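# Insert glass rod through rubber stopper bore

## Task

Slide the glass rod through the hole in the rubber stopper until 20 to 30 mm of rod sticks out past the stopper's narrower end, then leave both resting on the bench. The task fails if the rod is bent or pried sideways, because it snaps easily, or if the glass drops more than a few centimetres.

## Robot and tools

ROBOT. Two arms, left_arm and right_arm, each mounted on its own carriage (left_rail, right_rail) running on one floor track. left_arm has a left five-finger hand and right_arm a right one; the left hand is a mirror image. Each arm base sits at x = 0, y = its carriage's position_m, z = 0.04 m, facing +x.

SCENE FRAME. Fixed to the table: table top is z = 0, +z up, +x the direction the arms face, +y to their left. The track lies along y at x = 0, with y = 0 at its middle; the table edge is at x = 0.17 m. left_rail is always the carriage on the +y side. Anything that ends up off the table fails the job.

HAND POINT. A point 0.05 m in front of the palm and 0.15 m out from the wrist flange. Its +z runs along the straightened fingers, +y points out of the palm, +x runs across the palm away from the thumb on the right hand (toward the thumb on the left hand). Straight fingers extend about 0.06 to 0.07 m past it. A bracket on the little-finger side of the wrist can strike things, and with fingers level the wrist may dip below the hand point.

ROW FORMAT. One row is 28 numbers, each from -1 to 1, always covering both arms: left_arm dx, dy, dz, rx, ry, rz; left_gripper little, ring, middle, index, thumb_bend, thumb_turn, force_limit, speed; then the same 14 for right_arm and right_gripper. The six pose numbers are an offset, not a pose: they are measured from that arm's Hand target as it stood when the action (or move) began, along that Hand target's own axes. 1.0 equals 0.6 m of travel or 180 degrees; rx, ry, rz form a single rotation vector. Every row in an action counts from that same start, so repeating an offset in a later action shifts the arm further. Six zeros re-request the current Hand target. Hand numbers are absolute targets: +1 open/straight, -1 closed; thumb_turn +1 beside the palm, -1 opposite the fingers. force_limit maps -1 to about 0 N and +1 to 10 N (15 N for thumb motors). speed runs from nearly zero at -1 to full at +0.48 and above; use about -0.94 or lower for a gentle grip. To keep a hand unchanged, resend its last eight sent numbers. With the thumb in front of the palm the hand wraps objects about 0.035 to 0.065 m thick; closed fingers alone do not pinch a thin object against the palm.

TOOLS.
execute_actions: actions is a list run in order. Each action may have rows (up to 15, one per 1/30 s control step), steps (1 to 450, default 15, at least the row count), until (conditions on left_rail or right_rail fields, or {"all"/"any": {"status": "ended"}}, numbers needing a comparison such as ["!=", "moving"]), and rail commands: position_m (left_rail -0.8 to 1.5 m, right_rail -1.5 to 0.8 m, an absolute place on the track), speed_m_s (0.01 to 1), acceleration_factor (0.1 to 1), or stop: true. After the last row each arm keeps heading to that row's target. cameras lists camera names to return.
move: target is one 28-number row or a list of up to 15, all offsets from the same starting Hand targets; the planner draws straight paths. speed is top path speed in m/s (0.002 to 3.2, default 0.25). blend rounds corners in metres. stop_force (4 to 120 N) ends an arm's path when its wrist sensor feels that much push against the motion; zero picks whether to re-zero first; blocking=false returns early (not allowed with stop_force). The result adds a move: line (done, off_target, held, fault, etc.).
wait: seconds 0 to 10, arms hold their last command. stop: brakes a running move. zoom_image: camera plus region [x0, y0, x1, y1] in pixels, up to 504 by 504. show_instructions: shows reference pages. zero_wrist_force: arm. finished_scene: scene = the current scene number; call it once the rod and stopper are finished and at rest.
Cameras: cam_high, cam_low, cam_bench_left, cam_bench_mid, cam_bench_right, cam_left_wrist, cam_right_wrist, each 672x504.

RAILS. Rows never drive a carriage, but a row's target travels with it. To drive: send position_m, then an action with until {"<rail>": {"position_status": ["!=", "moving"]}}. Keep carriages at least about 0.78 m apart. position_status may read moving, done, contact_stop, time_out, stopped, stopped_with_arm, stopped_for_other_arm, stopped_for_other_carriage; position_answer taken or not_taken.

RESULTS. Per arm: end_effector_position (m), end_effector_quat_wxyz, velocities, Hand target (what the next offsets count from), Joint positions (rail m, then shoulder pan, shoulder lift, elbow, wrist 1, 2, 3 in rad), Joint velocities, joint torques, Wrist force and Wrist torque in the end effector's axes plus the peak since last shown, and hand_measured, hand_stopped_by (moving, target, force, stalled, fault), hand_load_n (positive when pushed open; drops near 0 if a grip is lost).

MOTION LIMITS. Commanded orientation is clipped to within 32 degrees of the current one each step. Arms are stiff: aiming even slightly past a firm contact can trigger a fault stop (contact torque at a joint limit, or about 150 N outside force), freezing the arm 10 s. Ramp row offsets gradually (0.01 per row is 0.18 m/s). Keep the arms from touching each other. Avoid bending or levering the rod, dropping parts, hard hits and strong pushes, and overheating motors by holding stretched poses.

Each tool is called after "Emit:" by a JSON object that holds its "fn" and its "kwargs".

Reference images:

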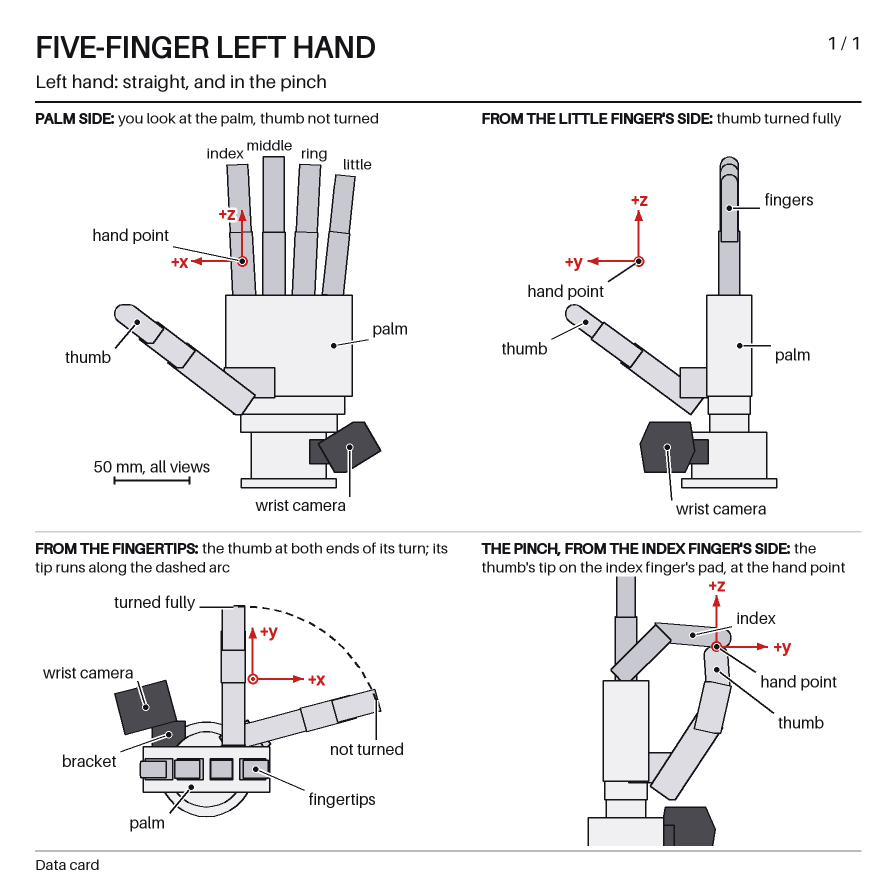

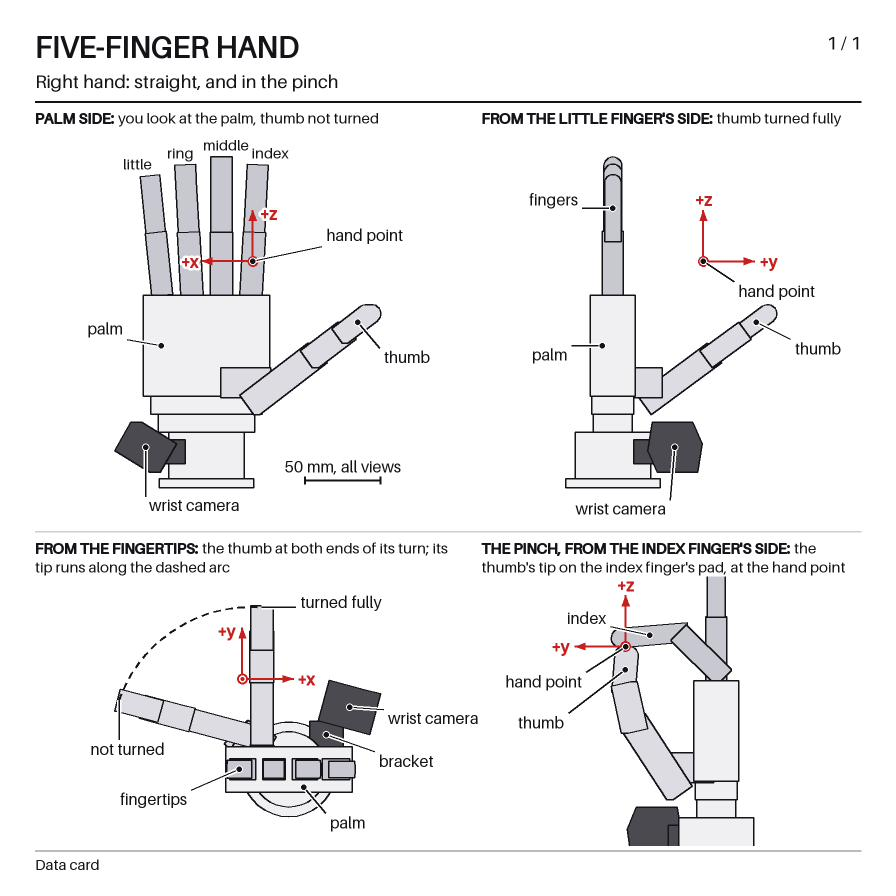

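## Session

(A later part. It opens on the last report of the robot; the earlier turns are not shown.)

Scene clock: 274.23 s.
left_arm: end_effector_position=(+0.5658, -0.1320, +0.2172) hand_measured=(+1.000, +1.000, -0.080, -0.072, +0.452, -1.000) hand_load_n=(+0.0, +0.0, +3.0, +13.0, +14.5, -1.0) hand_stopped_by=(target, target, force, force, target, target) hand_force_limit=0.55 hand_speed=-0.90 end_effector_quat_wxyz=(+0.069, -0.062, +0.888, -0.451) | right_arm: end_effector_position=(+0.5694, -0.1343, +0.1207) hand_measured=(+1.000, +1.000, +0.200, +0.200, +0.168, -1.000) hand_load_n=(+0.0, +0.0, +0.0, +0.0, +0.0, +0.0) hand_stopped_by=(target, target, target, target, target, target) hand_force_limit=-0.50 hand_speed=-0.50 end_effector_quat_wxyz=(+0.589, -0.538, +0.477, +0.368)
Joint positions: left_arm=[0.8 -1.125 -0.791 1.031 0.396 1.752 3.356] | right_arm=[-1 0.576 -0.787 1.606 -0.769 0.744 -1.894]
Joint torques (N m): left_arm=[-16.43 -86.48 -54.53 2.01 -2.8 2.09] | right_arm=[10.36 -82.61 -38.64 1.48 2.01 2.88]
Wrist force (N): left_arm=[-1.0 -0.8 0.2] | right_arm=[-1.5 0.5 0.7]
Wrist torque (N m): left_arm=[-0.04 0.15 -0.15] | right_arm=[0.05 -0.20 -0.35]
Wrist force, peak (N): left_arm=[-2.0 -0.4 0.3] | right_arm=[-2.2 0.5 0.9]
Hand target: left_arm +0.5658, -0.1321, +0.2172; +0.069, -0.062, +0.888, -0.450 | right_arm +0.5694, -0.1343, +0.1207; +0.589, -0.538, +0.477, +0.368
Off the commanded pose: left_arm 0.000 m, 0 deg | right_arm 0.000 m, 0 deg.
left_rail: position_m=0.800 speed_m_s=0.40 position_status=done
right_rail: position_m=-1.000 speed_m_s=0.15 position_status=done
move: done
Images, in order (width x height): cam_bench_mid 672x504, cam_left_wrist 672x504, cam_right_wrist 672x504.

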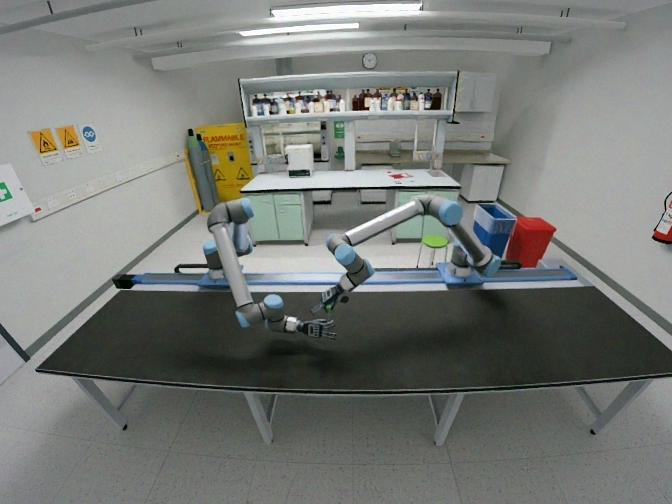

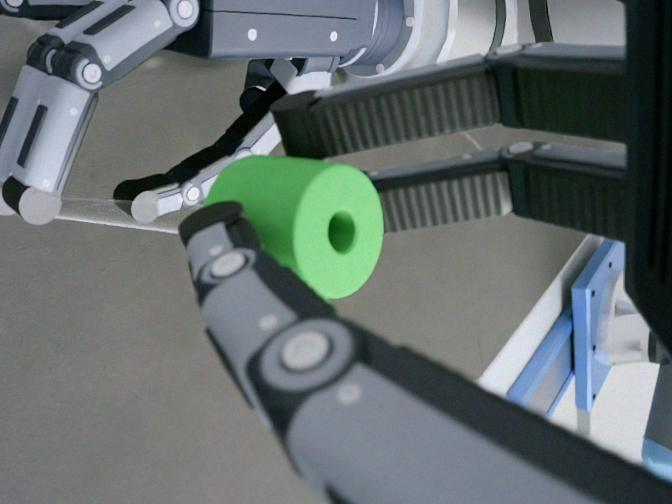

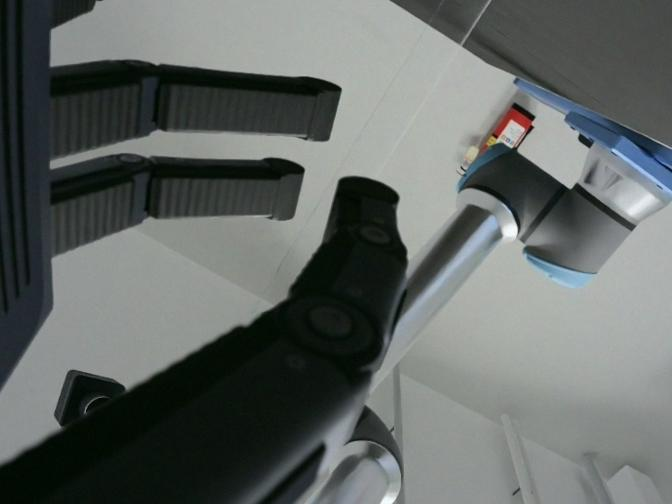

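Emit:
{"fn": "move", "kwargs": {"target": [0.0017,0.001,-0.002,0.0339,-0.0183,0.0213,1,1,-0.9,-0.9,0.45,-1,0.55,-0.9,0,0,-0.0083,0,0,0,1,1,0.2,0.2,0.168,-1,-0.5,-0.5], "speed": 0.05, "cameras": ["cam_left_wrist","cam_right_wrist","cam_bench_mid"]}}

Emit:
{"fn": "zoom_image", "kwargs": {"camera": "cam_bench_mid", "region": [310, 290, 350, 340]}}

Emit:
{"fn": "zoom_image", "kwargs": {"camera": "cam_right_wrist", "region": [230, 0, 530, 250]}}

Scene clock: 284.17 s.
left_arm: end_effector_position=(+0.5646, -0.1309, +0.2173) hand_measured=(+1.000, +1.000, -0.080, -0.072, +0.452, -1.000) hand_load_n=(+0.0, +0.0, +3.0, +13.0, +14.5, -0.5) hand_stopped_by=(target, target, force, force, target, target) hand_force_limit=0.55 hand_speed=-0.90 end_effector_quat_wxyz=(+0.113, -0.041, +0.862, -0.492) | right_arm: end_effector_position=(+0.5686, -0.1392, +0.1208) hand_measured=(+1.000, +1.000, +0.200, +0.200, +0.168, -1.000) hand_load_n=(+0.0, +0.0, +0.0, +0.0, +0.0, +0.0) hand_stopped_by=(target, target, target, target, target, target) hand_force_limit=-0.50 hand_speed=-0.50 end_effector_quat_wxyz=(+0.589, -0.538, +0.477, +0.368)
Joint positions: left_arm=[0.8 -1.139 -0.857 1.168 0.206 1.71 3.397] | right_arm=[-1 0.571 -0.791 1.615 -0.773 0.739 -1.894]
Joint torques (N m): left_arm=[-15.15 -117 -26.55 -1.97 -2.48 2.17] | right_arm=[-10.3 -103.27 -20.13 -2.84 -2.82 -3.96]
Wrist force (N): left_arm=[-1.0 -1.3 0.2] | right_arm=[-1.1 0.9 0.6]
Wrist torque (N m): left_arm=[-0.11 0.22 -0.13] | right_arm=[0.13 -0.27 -0.30]
Wrist force, peak (N): left_arm=[-1.6 -1.0 0.3] | right_arm=[-1.9 1.1 0.6]
Hand target: left_arm +0.5646, -0.1309, +0.2173; +0.113, -0.041, +0.862, -0.493 | right_arm +0.5686, -0.1392, +0.1208; +0.589, -0.538, +0.477, +0.368
Off the commanded pose: left_arm 0.000 m, 0 deg | right_arm 0.000 m, 0 deg.
left_rail: position_m=0.800 speed_m_s=0.40 position_status=done
right_rail: position_m=-1.000 speed_m_s=0.15 position_status=done
move: done
Images, in order (width x height): cam_bench_mid 672x504, cam_left_wrist 672x504, cam_right_wrist 672x504.

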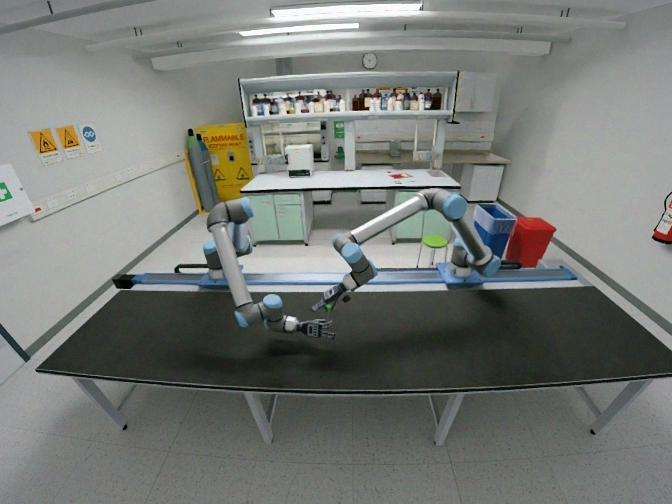

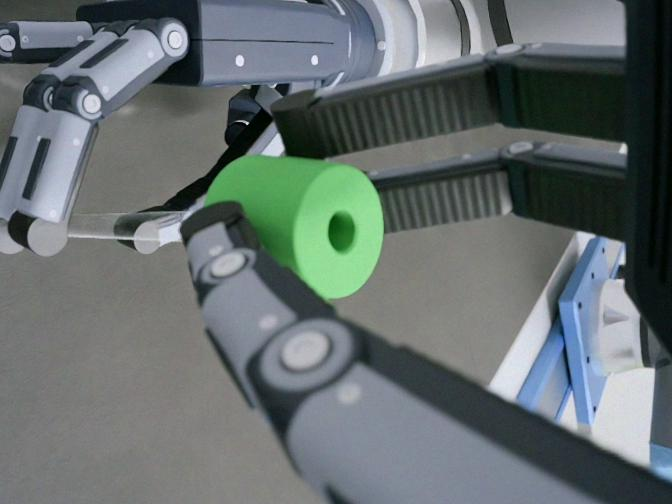

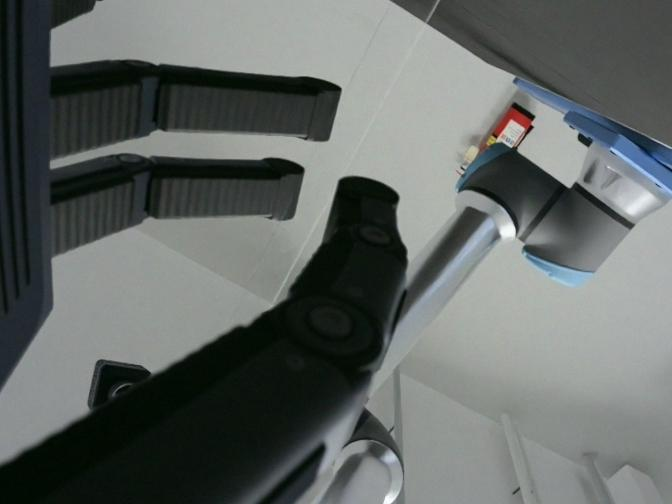

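Scaled by 10.080 from the camera's 672x504 image, which has a finer 960x720 frame.

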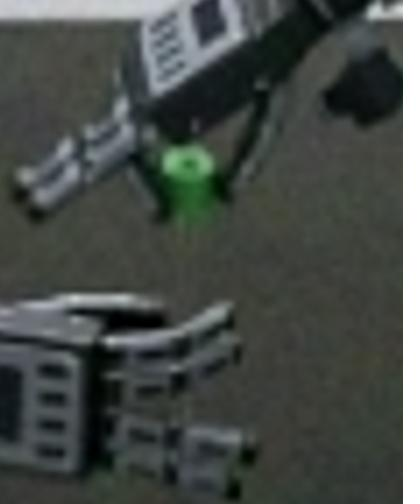

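Scaled by 1.680 from the camera's 672x504 image, which has a finer 960x720 frame.

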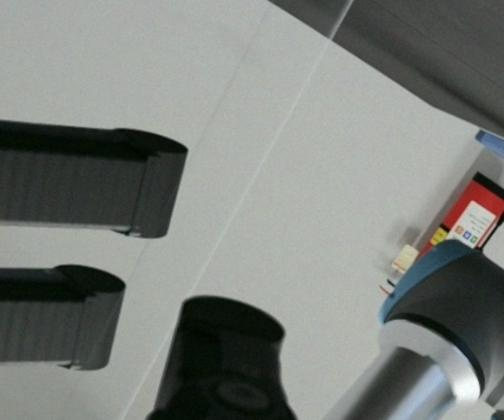

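Emit:
{"fn": "move", "kwargs": {"target": [0.0051,0.0286,0.0163,0,0,0,1,1,-0.9,-0.9,0.45,-1,0.55,-0.9,0,0,0,0,0,0,1,1,0.2,0.2,0.168,-1,-0.5,-0.5], "speed": 0.012, "stop_force": 4}}

Emit:
{"fn": "execute_actions", "kwargs": {"actions": [{"rows":[[0,0,0,0,0,0,1,1,-0.9,-0.9,0.45,-1,0.55,-0.9,0,0,0,0,0,0,1,1,-0.3,-0.3,0.168,-1,-0.5,-0.8]],"steps":90}], "cameras": ["cam_left_wrist","cam_right_wrist"]}}

Scene clock: 292.13 s.
left_arm: end_effector_position=(+0.5646, -0.1309, +0.2061) hand_measured=(+1.000, +1.000, -0.080, -0.072, +0.452, -1.000) hand_load_n=(+0.0, +0.0, +3.0, +13.0, +13.5, -1.5) hand_stopped_by=(target, target, force, force, target, target) hand_force_limit=0.55 hand_speed=-0.90 end_effector_quat_wxyz=(+0.113, -0.041, +0.862, -0.493) | right_arm: end_effector_position=(+0.5686, -0.1392, +0.1208) hand_measured=(+1.000, +1.000, +0.200, +0.200, +0.168, -1.000) hand_load_n=(+0.0, +0.0, -0.5, +0.0, +0.0, +0.0) hand_stopped_by=(target, target, target, target, target, target) hand_force_limit=-0.50 hand_speed=-0.50 end_effector_quat_wxyz=(+0.589, -0.538, +0.477, +0.368)
Joint positions: left_arm=[0.8 -1.139 -0.85 1.178 0.19 1.709 3.397] | right_arm=[-1 0.571 -0.791 1.615 -0.773 0.739 -1.894]
Joint torques (N m): left_arm=[-12.96 -114.28 -51.26 2.02 -1.87 2.42] | right_arm=[-10.93 -106.27 -21.03 -3.18 -2.99 -3.34]
Wrist force (N): left_arm=[-1.6 -4.6 -2.1] | right_arm=[-1.5 0.8 0.7]
Wrist torque (N m): left_arm=[-0.06 0.21 -0.13] | right_arm=[0.11 -0.23 -0.32]
Wrist force, peak (N): left_arm=[-2.1 -8.2 -4.2] | right_arm=[-2.5 0.6 0.8]
Hand target: left_arm +0.5646, -0.1309, +0.2061; +0.113, -0.041, +0.862, -0.493 (not the last commanded pose) | right_arm +0.5686, -0.1392, +0.1208; +0.589, -0.538, +0.477, +0.368
Off the commanded pose: left_arm 0.009 m, 0 deg | right_arm 0.000 m, 0 deg.
left_rail: position_m=0.800 speed_m_s=0.40 position_status=done
right_rail: position_m=-1.000 speed_m_s=0.15 position_status=done
move: contact (left_arm)

Scene clock: 295.33 s.
left_arm: end_effector_position=(+0.5646, -0.1309, +0.2061) hand_measured=(+1.000, +1.000, -0.080, -0.072, +0.452, -1.000) hand_load_n=(+0.0, +0.0, +3.5, +13.5, +15.0, +0.0) hand_stopped_by=(target, target, force, force, target, target) hand_force_limit=0.55 hand_speed=-0.90 end_effector_quat_wxyz=(+0.113, -0.041, +0.862, -0.493) | right_arm: end_effector_position=(+0.5686, -0.1392, +0.1208) hand_measured=(+1.000, +1.000, -0.148, -0.094, +0.168, -1.000) hand_load_n=(+0.0, +0.0, +6.5, +2.5, +2.0, +0.5) hand_stopped_by=(target, target, force, force, target, target) hand_force_limit=-0.50 hand_speed=-0.80 end_effector_quat_wxyz=(+0.589, -0.538, +0.477, +0.368)
Joint positions: left_arm=[0.8 -1.139 -0.85 1.178 0.19 1.709 3.397] | right_arm=[-1 0.571 -0.791 1.615 -0.773 0.739 -1.894]
Joint torques (N m): left_arm=[-12.64 -114.68 -47.93 -0.64 -1.95 2.17] | right_arm=[-9.68 -95.39 -23.69 -1.21 -0.99 -3.27]
Wrist force (N): left_arm=[-0.1 -0.6 1.8] | right_arm=[-2.6 -0.3 2.2]
Wrist torque (N m): left_arm=[-0.04 0.23 -0.17] | right_arm=[0.00 -0.16 -0.34]
Wrist force, peak (N): left_arm=[-1.9 -4.8 -2.3] | right_arm=[-2.9 0.0 2.0]
Hand target: left_arm +0.5646, -0.1309, +0.2061; +0.113, -0.041, +0.862, -0.493 | right_arm +0.5686, -0.1392, +0.1208; +0.589, -0.538, +0.477, +0.368
Off the commanded pose: left_arm 0.000 m, 0 deg | right_arm 0.000 m, 0 deg.
left_rail: position_m=0.800 speed_m_s=0.40 position_status=done
right_rail: position_m=-1.000 speed_m_s=0.15 position_status=done
Images, in order (width x height): cam_left_wrist 672x504, cam_right_wrist 672x504.

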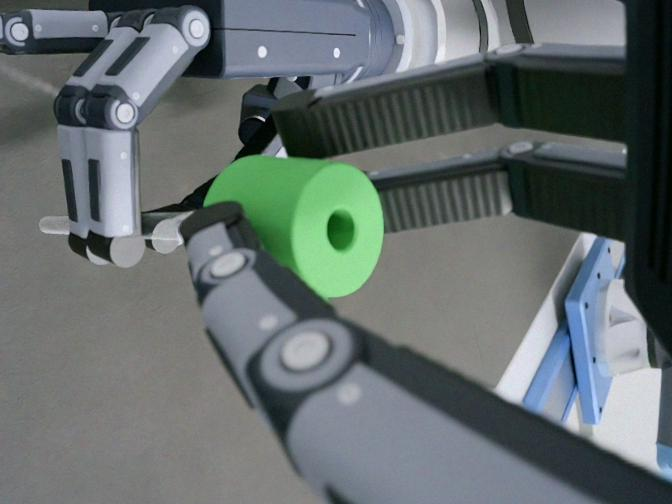

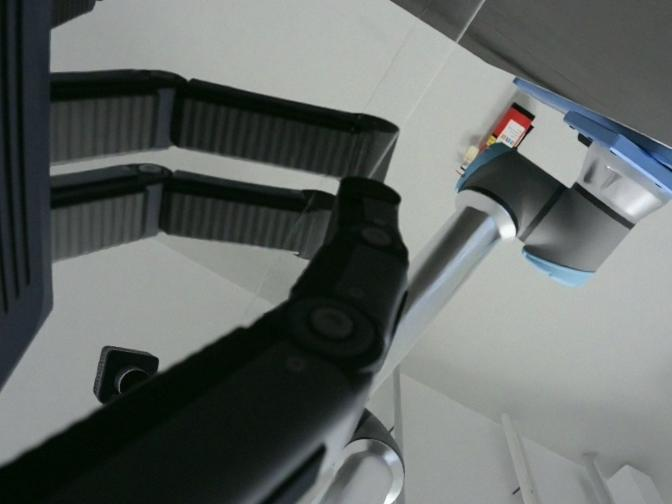

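Emit:
{"fn": "execute_actions", "kwargs": {"actions": [{"rows":[[0,0,0,0,0,0,1,1,0.35,0.35,0.75,-1,0.55,-0.7,0,0,0,0,0,0,1,1,-0.3,-0.3,0.168,-1,-0.5,-0.8]],"steps":75}], "cameras": ["cam_left_wrist","cam_right_wrist","cam_bench_mid"]}}

Emit:
{"fn": "zoom_image", "kwargs": {"camera": "cam_bench_mid", "region": [310, 290, 350, 340]}}

Emit:
{"fn": "zoom_image", "kwargs": {"camera": "cam_left_wrist", "region": [170, 120, 400, 310]}}

Emit:
{"fn": "zoom_image", "kwargs": {"camera": "cam_left_wrist", "region": [0, 130, 200, 280]}}

Scene clock: 303.17 s.
left_arm: end_effector_position=(+0.5646, -0.1309, +0.2061) hand_measured=(+1.000, +1.000, +0.350, +0.350, +0.750, -1.000) hand_load_n=(+0.0, +0.0, +0.0, +0.0, +0.0, +0.0) hand_stopped_by=(target, target, target, target, target, target) hand_force_limit=0.55 hand_speed=-0.70 end_effector_quat_wxyz=(+0.113, -0.041, +0.862, -0.493) | right_arm: end_effector_position=(+0.5686, -0.1392, +0.1208) hand_measured=(+1.000, +1.000, -0.148, -0.094, +0.168, -1.000) hand_load_n=(+0.0, -0.5, +4.5, +0.0, +2.5, -1.0) hand_stopped_by=(target, target, force, force, target, target) hand_force_limit=-0.50 hand_speed=-0.80 end_effector_quat_wxyz=(+0.589, -0.538, +0.477, +0.368)
Joint positions: left_arm=[0.8 -1.139 -0.85 1.178 0.19 1.709 3.397] | right_arm=[-1 0.571 -0.791 1.615 -0.773 0.739 -1.894]
Joint torques (N m): left_arm=[-12.21 -115.86 -42.2 -0.77 -1.86 2.06] | right_arm=[-8.2 -83.75 -30.04 0.8 1.41 -3.19]
Wrist force (N): left_arm=[-1.0 -1.3 0.0] | right_arm=[-1.2 0.6 0.7]
Wrist torque (N m): left_arm=[-0.06 0.19 -0.14] | right_arm=[0.05 -0.21 -0.34]
Wrist force, peak (N): left_arm=[-1.2 -3.2 -1.0] | right_arm=[-2.9 -0.3 2.3]
Hand target: left_arm +0.5646, -0.1309, +0.2061; +0.113, -0.041, +0.862, -0.493 | right_arm +0.5686, -0.1392, +0.1208; +0.589, -0.538, +0.477, +0.368
Off the commanded pose: left_arm 0.000 m, 0 deg | right_arm 0.000 m, 0 deg.
left_rail: position_m=0.800 speed_m_s=0.40 position_status=done
right_rail: position_m=-1.000 speed_m_s=0.15 position_status=done
Images, in order (width x height): cam_bench_mid 672x504, cam_left_wrist 672x504, cam_right_wrist 672x504.

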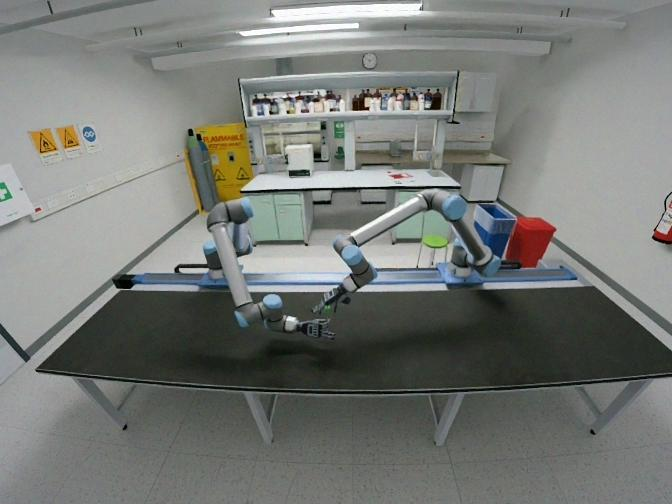

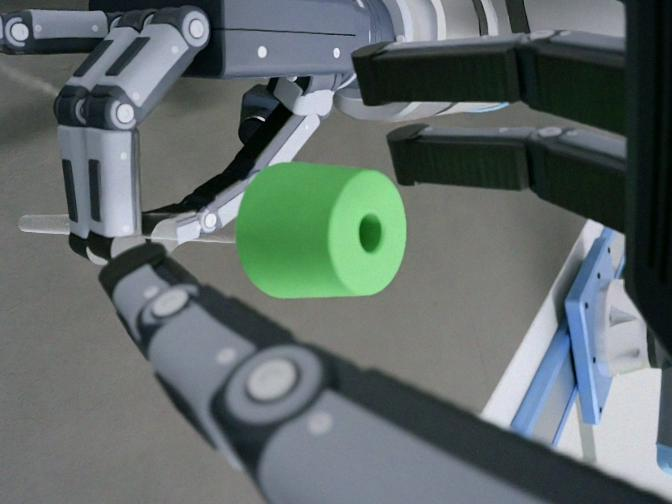

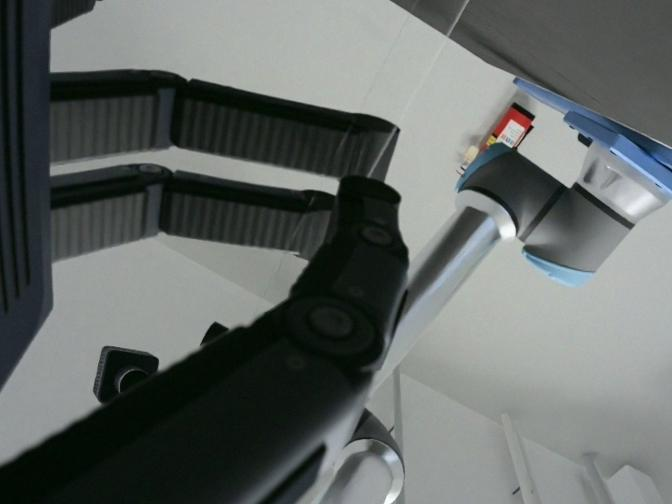

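Scaled by 10.080 from the camera's 672x504 image, which has a finer 960x720 frame.

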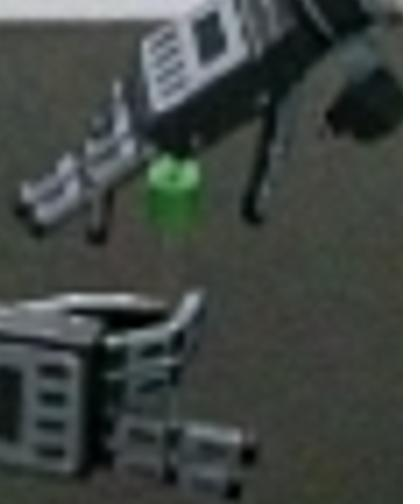

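Scaled by 2.191 from the camera's 672x504 image, which has a finer 960x720 frame.

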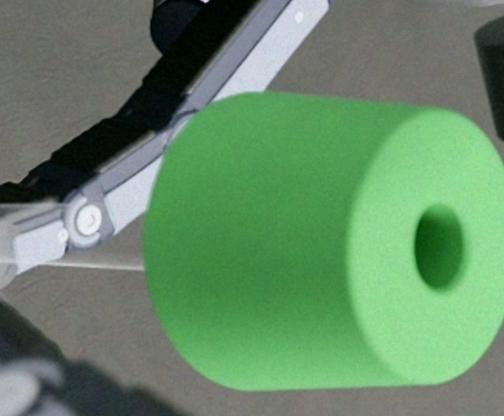

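Scaled by 2.520 from the camera's 672x504 image, which has a finer 960x720 frame.

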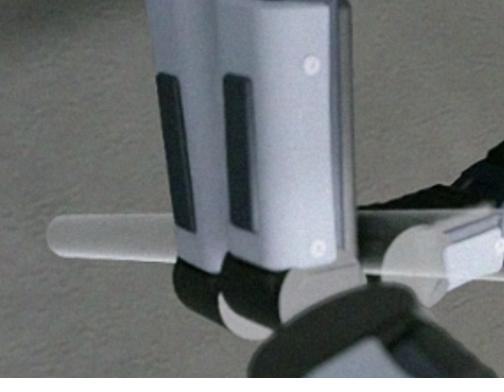

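Emit:
{"fn": "move", "kwargs": {"target": [0.0083,-0.0017,0.0033,-0.0017,0.0275,-0.0413,1,1,0.35,0.35,0.75,-1,0.55,-0.7,0,0,0,0,0,0,1,1,-0.3,-0.3,0.168,-1,-0.5,-0.8], "speed": 0.05, "cameras": ["cam_left_wrist"]}}

Emit:
{"fn": "zoom_image", "kwargs": {"camera": "cam_left_wrist", "region": [170, 120, 400, 310]}}

Scene clock: 322.30 s.
left_arm: end_effector_position=(+0.5602, -0.1340, +0.2052) hand_measured=(+1.000, +1.000, +0.350, +0.350, +0.750, -1.000) hand_load_n=(+0.0, +0.0, +0.0, +0.0, +0.0, +0.0) hand_stopped_by=(target, target, target, target, target, target) hand_force_limit=0.55 hand_speed=-0.70 end_effector_quat_wxyz=(+0.043, -0.076, +0.863, -0.498) | right_arm: end_effector_position=(+0.5686, -0.1392, +0.1208) hand_measured=(+1.000, +1.000, -0.148, -0.094, +0.168, -1.000) hand_load_n=(+0.0, +0.0, +5.0, +0.0, +2.5, -1.0) hand_stopped_by=(target, target, force, force, target, target) hand_force_limit=-0.50 hand_speed=-0.80 end_effector_quat_wxyz=(+0.589, -0.538, +0.477, +0.368)
Joint positions: left_arm=[0.8 -1.112 -0.819 1.129 0.232 1.816 3.286] | right_arm=[-1 0.571 -0.791 1.615 -0.773 0.739 -1.894]
Joint torques (N m): left_arm=[11.57 -87.72 -54.52 1.66 2.17 -2.5] | right_arm=[-8.18 -82 -36.25 0.67 1.29 -2.78]
Wrist force (N): left_arm=[-1.5 -0.8 -0.2] | right_arm=[-1.1 0.4 0.6]
Wrist torque (N m): left_arm=[0.02 0.25 -0.03] | right_arm=[0.04 -0.22 -0.34]
Wrist force, peak (N): left_arm=[-1.5 -1.7 0.1] | right_arm=[-1.9 0.8 0.7]
Hand target: left_arm +0.5601, -0.1340, +0.2052; +0.043, -0.076, +0.863, -0.498 | right_arm +0.5686, -0.1392, +0.1208; +0.589, -0.538, +0.477, +0.368
Off the commanded pose: left_arm 0.000 m, 0 deg | right_arm 0.000 m, 0 deg.
left_rail: position_m=0.800 speed_m_s=0.40 position_status=done
right_rail: position_m=-1.000 speed_m_s=0.15 position_status=done
move: done
Images, in order (width x height): cam_left_wrist 672x504.

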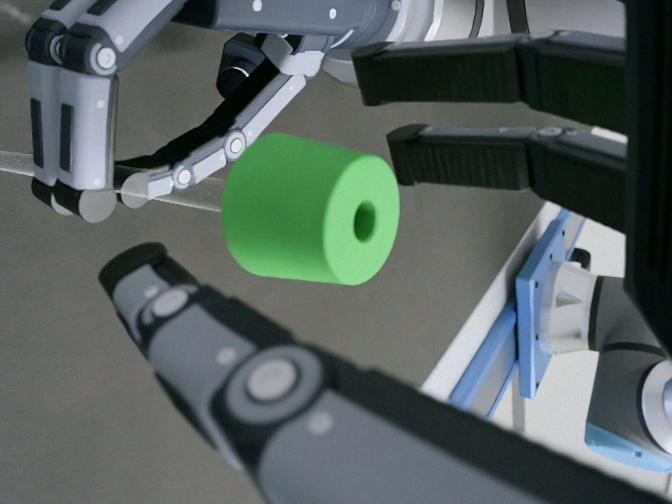

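Scaled by 2.191 from the camera's 672x504 image, which has a finer 960x720 frame.

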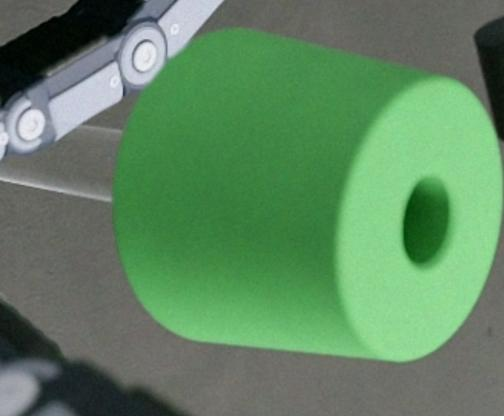

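Emit:
{"fn": "move", "kwargs": {"target": [0,0,0,0,0,0,1,1,0.35,0.35,0.75,-1,0.55,-0.7,-0.0073,0.0158,0.0033,0.0011,-0.0089,0.0434,1,1,-0.3,-0.3,0.168,-1,-0.5,-0.8], "speed": 0.04, "cameras": ["cam_left_wrist","cam_bench_mid"]}}

Emit:
{"fn": "zoom_image", "kwargs": {"camera": "cam_left_wrist", "region": [170, 120, 400, 310]}}

Emit:
{"fn": "zoom_image", "kwargs": {"camera": "cam_bench_mid", "region": [310, 290, 350, 340]}}

Scene clock: 331.57 s.
left_arm: end_effector_position=(+0.5601, -0.1340, +0.2052) hand_measured=(+1.000, +1.000, +0.350, +0.350, +0.750, -1.000) hand_load_n=(+0.0, +0.0, +0.0, +0.0, +0.0, +0.0) hand_stopped_by=(target, target, target, target, target, target) hand_force_limit=0.55 hand_speed=-0.70 end_effector_quat_wxyz=(+0.043, -0.076, +0.863, -0.498) | right_arm: end_effector_position=(+0.5587, -0.1355, +0.1223) hand_measured=(+1.000, +1.000, -0.148, -0.094, +0.168, -1.000) hand_load_n=(+0.0, +0.0, +4.5, +0.0, +2.5, -1.0) hand_stopped_by=(target, target, force, force, target, target) hand_force_limit=-0.50 hand_speed=-0.80 end_effector_quat_wxyz=(+0.570, -0.498, +0.505, +0.414)
Joint positions: left_arm=[0.8 -1.111 -0.818 1.128 0.232 1.817 3.286] | right_arm=[-1 0.583 -0.784 1.639 -0.846 0.748 -1.728]
Joint torques (N m): left_arm=[14.74 -84.71 -53.6 1.57 3.23 -1.67] | right_arm=[12.29 -84.15 -19.72 -3.23 2.35 4.22]
Wrist force (N): left_arm=[-1.4 -0.6 -0.1] | right_arm=[-0.9 0.9 0.9]
Wrist torque (N m): left_arm=[0.04 0.22 -0.03] | right_arm=[0.05 -0.25 -0.31]
Wrist force, peak (N): left_arm=[-1.7 -1.2 0.2] | right_arm=[-1.2 1.6 0.3]
Hand target: left_arm +0.5601, -0.1340, +0.2052; +0.043, -0.076, +0.863, -0.498 | right_arm +0.5587, -0.1354, +0.1223; +0.570, -0.498, +0.505, +0.414
Off the commanded pose: left_arm 0.000 m, 0 deg | right_arm 0.000 m, 0 deg.
left_rail: position_m=0.800 speed_m_s=0.40 position_status=done
right_rail: position_m=-1.000 speed_m_s=0.15 position_status=done
move: done
Images, in order (width x height): cam_bench_mid 672x504, cam_left_wrist 672x504.

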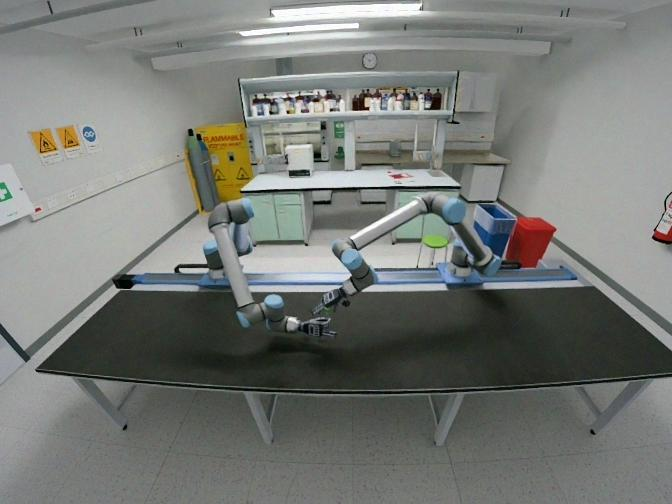

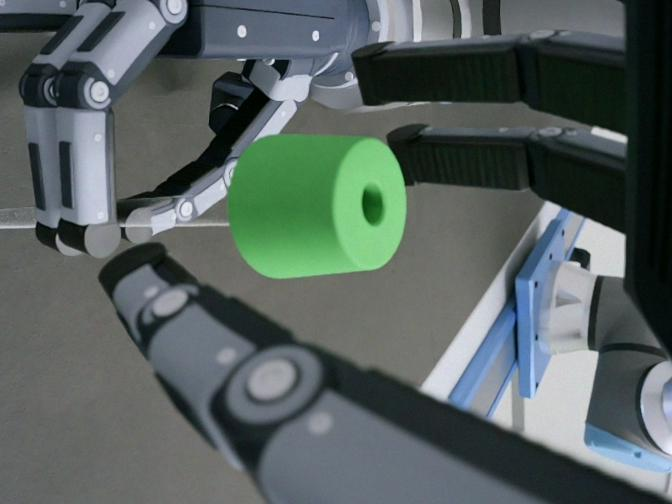

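Scaled by 2.191 from the camera's 672x504 image, which has a finer 960x720 frame.

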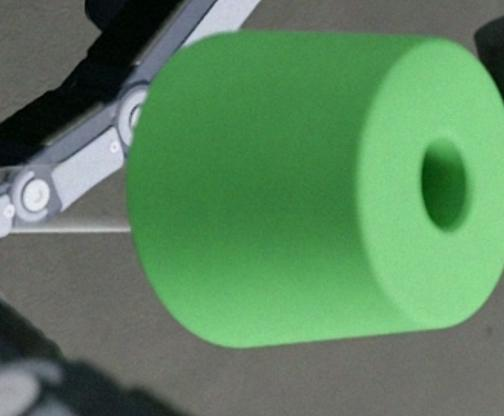

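Scaled by 10.080 from the camera's 672x504 image, which has a finer 960x720 frame.

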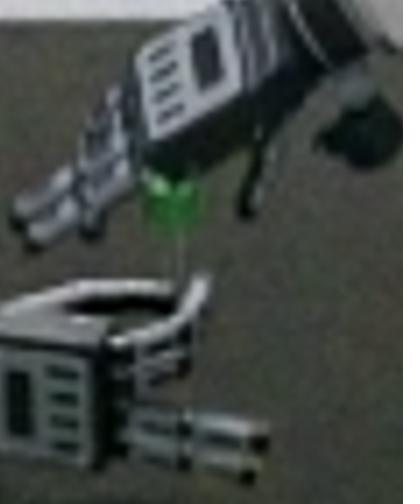

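Emit:
{"fn": "move", "kwargs": {"target": [-0.0034,-0.0031,0.0032,0.005,0.0088,-0.0159,1,1,0.35,0.35,0.75,-1,0.55,-0.7,0,0,0,0,0,0,1,1,-0.3,-0.3,0.168,-1,-0.5,-0.8], "speed": 0.03}}

Emit:
{"fn": "execute_actions", "kwargs": {"actions": [{"rows":[[0,0,0,0,0,0,1,1,0.2,0.2,0.45,-1,0.55,-0.6,0,0,0,0,0,0,1,1,-0.3,-0.3,0.168,-1,-0.5,-0.8]],"steps":50},{"rows":[[0,0,0,0,0,0,1,1,-0.4,-0.4,0.45,-1,0.0,-0.8,0,0,0,0,0,0,1,1,-0.3,-0.3,0.168,-1,-0.5,-0.8]],"steps":90}], "cameras": ["cam_left_wrist","cam_bench_mid"]}}

Emit:
{"fn": "zoom_image", "kwargs": {"camera": "cam_left_wrist", "region": [170, 120, 400, 310]}}

Scene clock: 339.50 s.
left_arm: end_effector_position=(+0.5626, -0.1362, +0.2058) hand_measured=(+1.000, +1.000, +0.350, +0.350, +0.750, -1.000) hand_load_n=(+0.0, +0.0, +0.0, +0.0, +0.0, +0.0) hand_stopped_by=(target, target, target, target, target, target) hand_force_limit=0.55 hand_speed=-0.70 end_effector_quat_wxyz=(+0.020, -0.090, +0.857, -0.506) | right_arm: end_effector_position=(+0.5587, -0.1354, +0.1223) hand_measured=(+1.000, +1.000, -0.148, -0.094, +0.168, -1.000) hand_load_n=(+0.0, +0.0, +4.5, +0.0, +2.5, -1.0) hand_stopped_by=(target, target, force, force, target, target) hand_force_limit=-0.50 hand_speed=-0.80 end_effector_quat_wxyz=(+0.570, -0.498, +0.505, +0.414)
Joint positions: left_arm=[0.8 -1.098 -0.809 1.118 0.222 1.857 3.24] | right_arm=[-1 0.583 -0.784 1.639 -0.846 0.748 -1.727]
Joint torques (N m): left_arm=[17.19 -84.02 -54.19 -1.89 3.09 -1.35] | right_arm=[9.53 -80.77 -18.35 -3.24 2.56 4.15]
Wrist force (N): left_arm=[-1.3 -0.6 -0.1] | right_arm=[-1.0 0.6 0.3]
Wrist torque (N m): left_arm=[0.08 0.22 0.00] | right_arm=[0.04 -0.23 -0.32]
Wrist force, peak (N): left_arm=[-1.6 -1.1 -0.2] | right_arm=[-1.1 1.1 1.2]
Hand target: left_arm +0.5626, -0.1362, +0.2059; +0.019, -0.090, +0.857, -0.507 | right_arm +0.5587, -0.1354, +0.1223; +0.570, -0.498, +0.505, +0.414
Off the commanded pose: left_arm 0.000 m, 0 deg | right_arm 0.000 m, 0 deg.
left_rail: position_m=0.800 speed_m_s=0.40 position_status=done
right_rail: position_m=-1.000 speed_m_s=0.15 position_status=done
move: done

Scene clock: 344.37 s.
left_arm: end_effector_position=(+0.5626, -0.1362, +0.2058) hand_measured=(+1.000, +1.000, -0.056, -0.038, +0.452, -1.000) hand_load_n=(+0.0, -0.5, +7.0, +5.0, +12.0, +2.0) hand_stopped_by=(target, target, force, force, target, target) hand_force_limit=0.00 hand_speed=-0.80 end_effector_quat_wxyz=(+0.019, -0.090, +0.857, -0.507) | right_arm: end_effector_position=(+0.5587, -0.1354, +0.1223) hand_measured=(+1.000, +1.000, -0.148, -0.094, +0.168, -1.000) hand_load_n=(+0.0, -0.5, +5.0, +0.0, +2.0, -0.5) hand_stopped_by=(target, target, force, force, target, target) hand_force_limit=-0.50 hand_speed=-0.80 end_effector_quat_wxyz=(+0.570, -0.498, +0.505, +0.414)
Joint positions: left_arm=[0.8 -1.098 -0.809 1.118 0.222 1.857 3.239] | right_arm=[-1 0.583 -0.784 1.639 -0.846 0.748 -1.727]
Joint torques (N m): left_arm=[13.34 -91.32 -52.7 -0.81 1.75 -1.58] | right_arm=[8.96 -82.33 -19.86 -2.35 2.24 3.48]
Wrist force (N): left_arm=[-1.3 -0.2 0.2] | right_arm=[-1.5 0.8 0.7]
Wrist torque (N m): left_arm=[0.07 0.23 -0.01] | right_arm=[0.07 -0.23 -0.31]
Wrist force, peak (N): left_arm=[-1.6 -0.9 -0.1] | right_arm=[-1.9 1.0 0.7]
Hand target: left_arm +0.5626, -0.1362, +0.2059; +0.019, -0.090, +0.857, -0.507 | right_arm +0.5587, -0.1354, +0.1223; +0.570, -0.498, +0.505, +0.414
Off the commanded pose: left_arm 0.000 m, 0 deg | right_arm 0.000 m, 0 deg.
left_rail: position_m=0.800 speed_m_s=0.40 position_status=done
right_rail: position_m=-1.000 speed_m_s=0.15 position_status=done
Images, in order (width x height): cam_bench_mid 672x504, cam_left_wrist 672x504.

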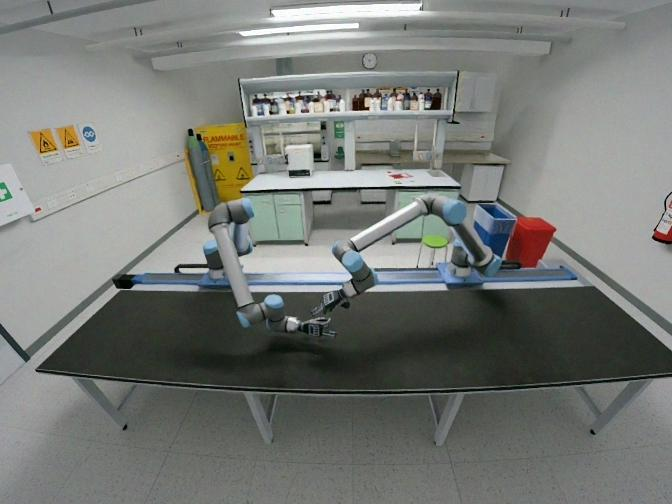

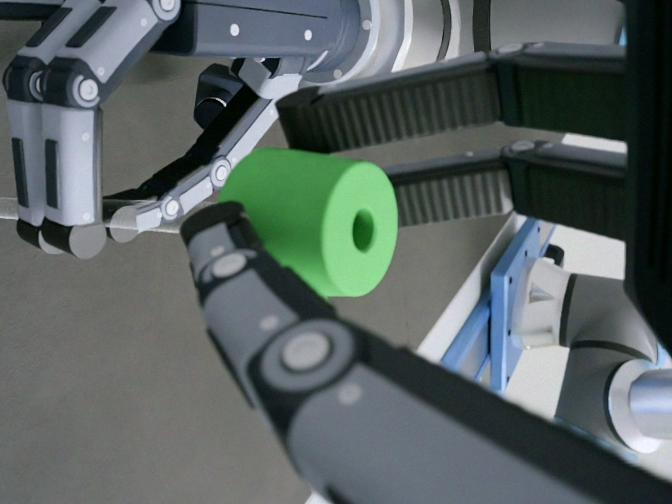

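Scaled by 2.191 from the camera's 672x504 image, which has a finer 960x720 frame.

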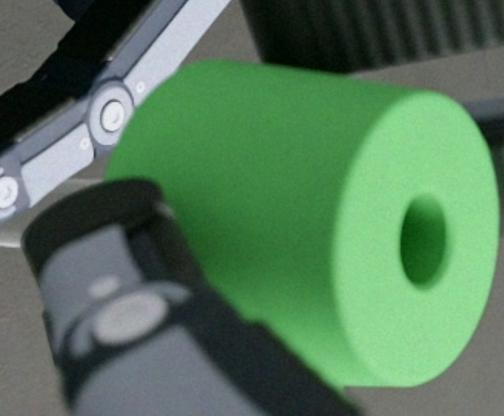

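Emit:
{"fn": "execute_actions", "kwargs": {"actions": [{"rows":[[0,0,0,0,0,0,1,1,-0.9,-0.9,0.45,-1,0.95,-0.9,0,0,0,0,0,0,1,1,-0.3,-0.3,0.168,-1,-0.5,-0.8]],"steps":45},{"rows":[[0,0,0,0,0,0,1,1,-0.91,-0.91,0.45,-1,1.0,-0.9,0,0,0,0,0,0,1,1,-0.3,-0.3,0.168,-1,-0.5,-0.8]],"steps":30}], "cameras": ["cam_left_wrist"]}}

Emit:
{"fn": "zoom_image", "kwargs": {"camera": "cam_left_wrist", "region": [170, 120, 400, 310]}}

Scene clock: 349.33 s.
left_arm: end_effector_position=(+0.5626, -0.1362, +0.2058) hand_measured=(+1.000, +1.000, -0.078, -0.062, +0.454, -1.000) hand_load_n=(+0.0, +0.0, +10.0, +10.0, +20.5, +2.5) hand_stopped_by=(target, target, force, force, target, target) hand_force_limit=1.00 hand_speed=-0.90 end_effector_quat_wxyz=(+0.019, -0.090, +0.857, -0.506) | right_arm: end_effector_position=(+0.5587, -0.1354, +0.1223) hand_measured=(+1.000, +1.000, -0.148, -0.094, +0.168, -1.000) hand_load_n=(+0.0, +0.0, +5.0, +0.0, +2.0, +0.0) hand_stopped_by=(target, target, force, force, target, target) hand_force_limit=-0.50 hand_speed=-0.80 end_effector_quat_wxyz=(+0.570, -0.498, +0.505, +0.414)
Joint positions: left_arm=[0.8 -1.098 -0.809 1.118 0.222 1.857 3.239] | right_arm=[-1 0.583 -0.784 1.639 -0.846 0.748 -1.727]
Joint torques (N m): left_arm=[13.53 -104.03 -52.6 0.72 -0.82 -1.33] | right_arm=[8.88 -81.86 -21.12 -1.3 1.69 2.71]
Wrist force (N): left_arm=[-1.2 0.0 0.3] | right_arm=[-1.9 0.9 0.8]
Wrist torque (N m): left_arm=[0.09 0.23 -0.01] | right_arm=[0.06 -0.18 -0.33]
Wrist force, peak (N): left_arm=[-1.4 -0.2 0.6] | right_arm=[-1.9 1.1 0.9]
Hand target: left_arm +0.5626, -0.1362, +0.2059; +0.019, -0.090, +0.857, -0.507 | right_arm +0.5587, -0.1354, +0.1223; +0.570, -0.498, +0.505, +0.414
Off the commanded pose: left_arm 0.000 m, 0 deg | right_arm 0.000 m, 0 deg.
left_rail: position_m=0.800 speed_m_s=0.40 position_status=done
right_rail: position_m=-1.000 speed_m_s=0.15 position_status=done
Images, in order (width x height): cam_left_wrist 672x504.

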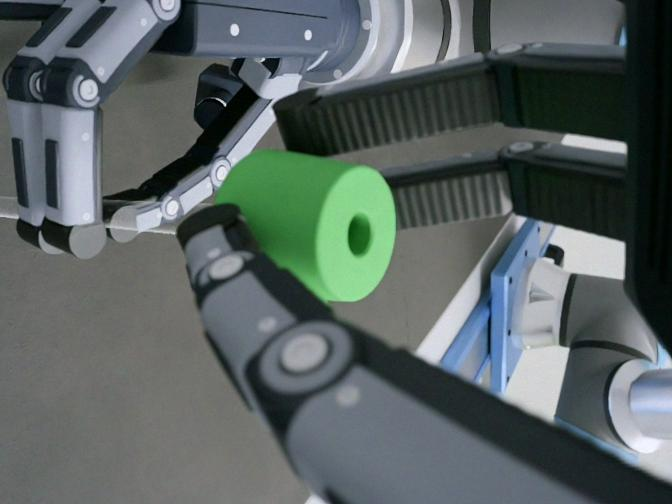

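Scaled by 2.191 from the camera's 672x504 image, which has a finer 960x720 frame.

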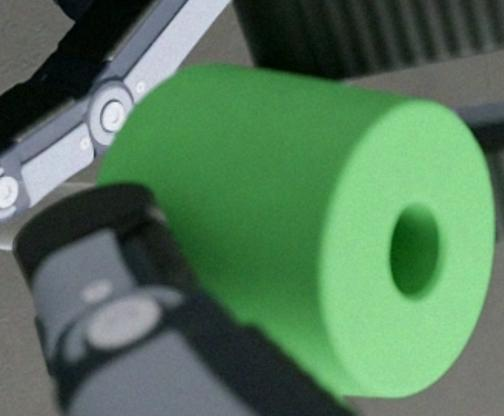

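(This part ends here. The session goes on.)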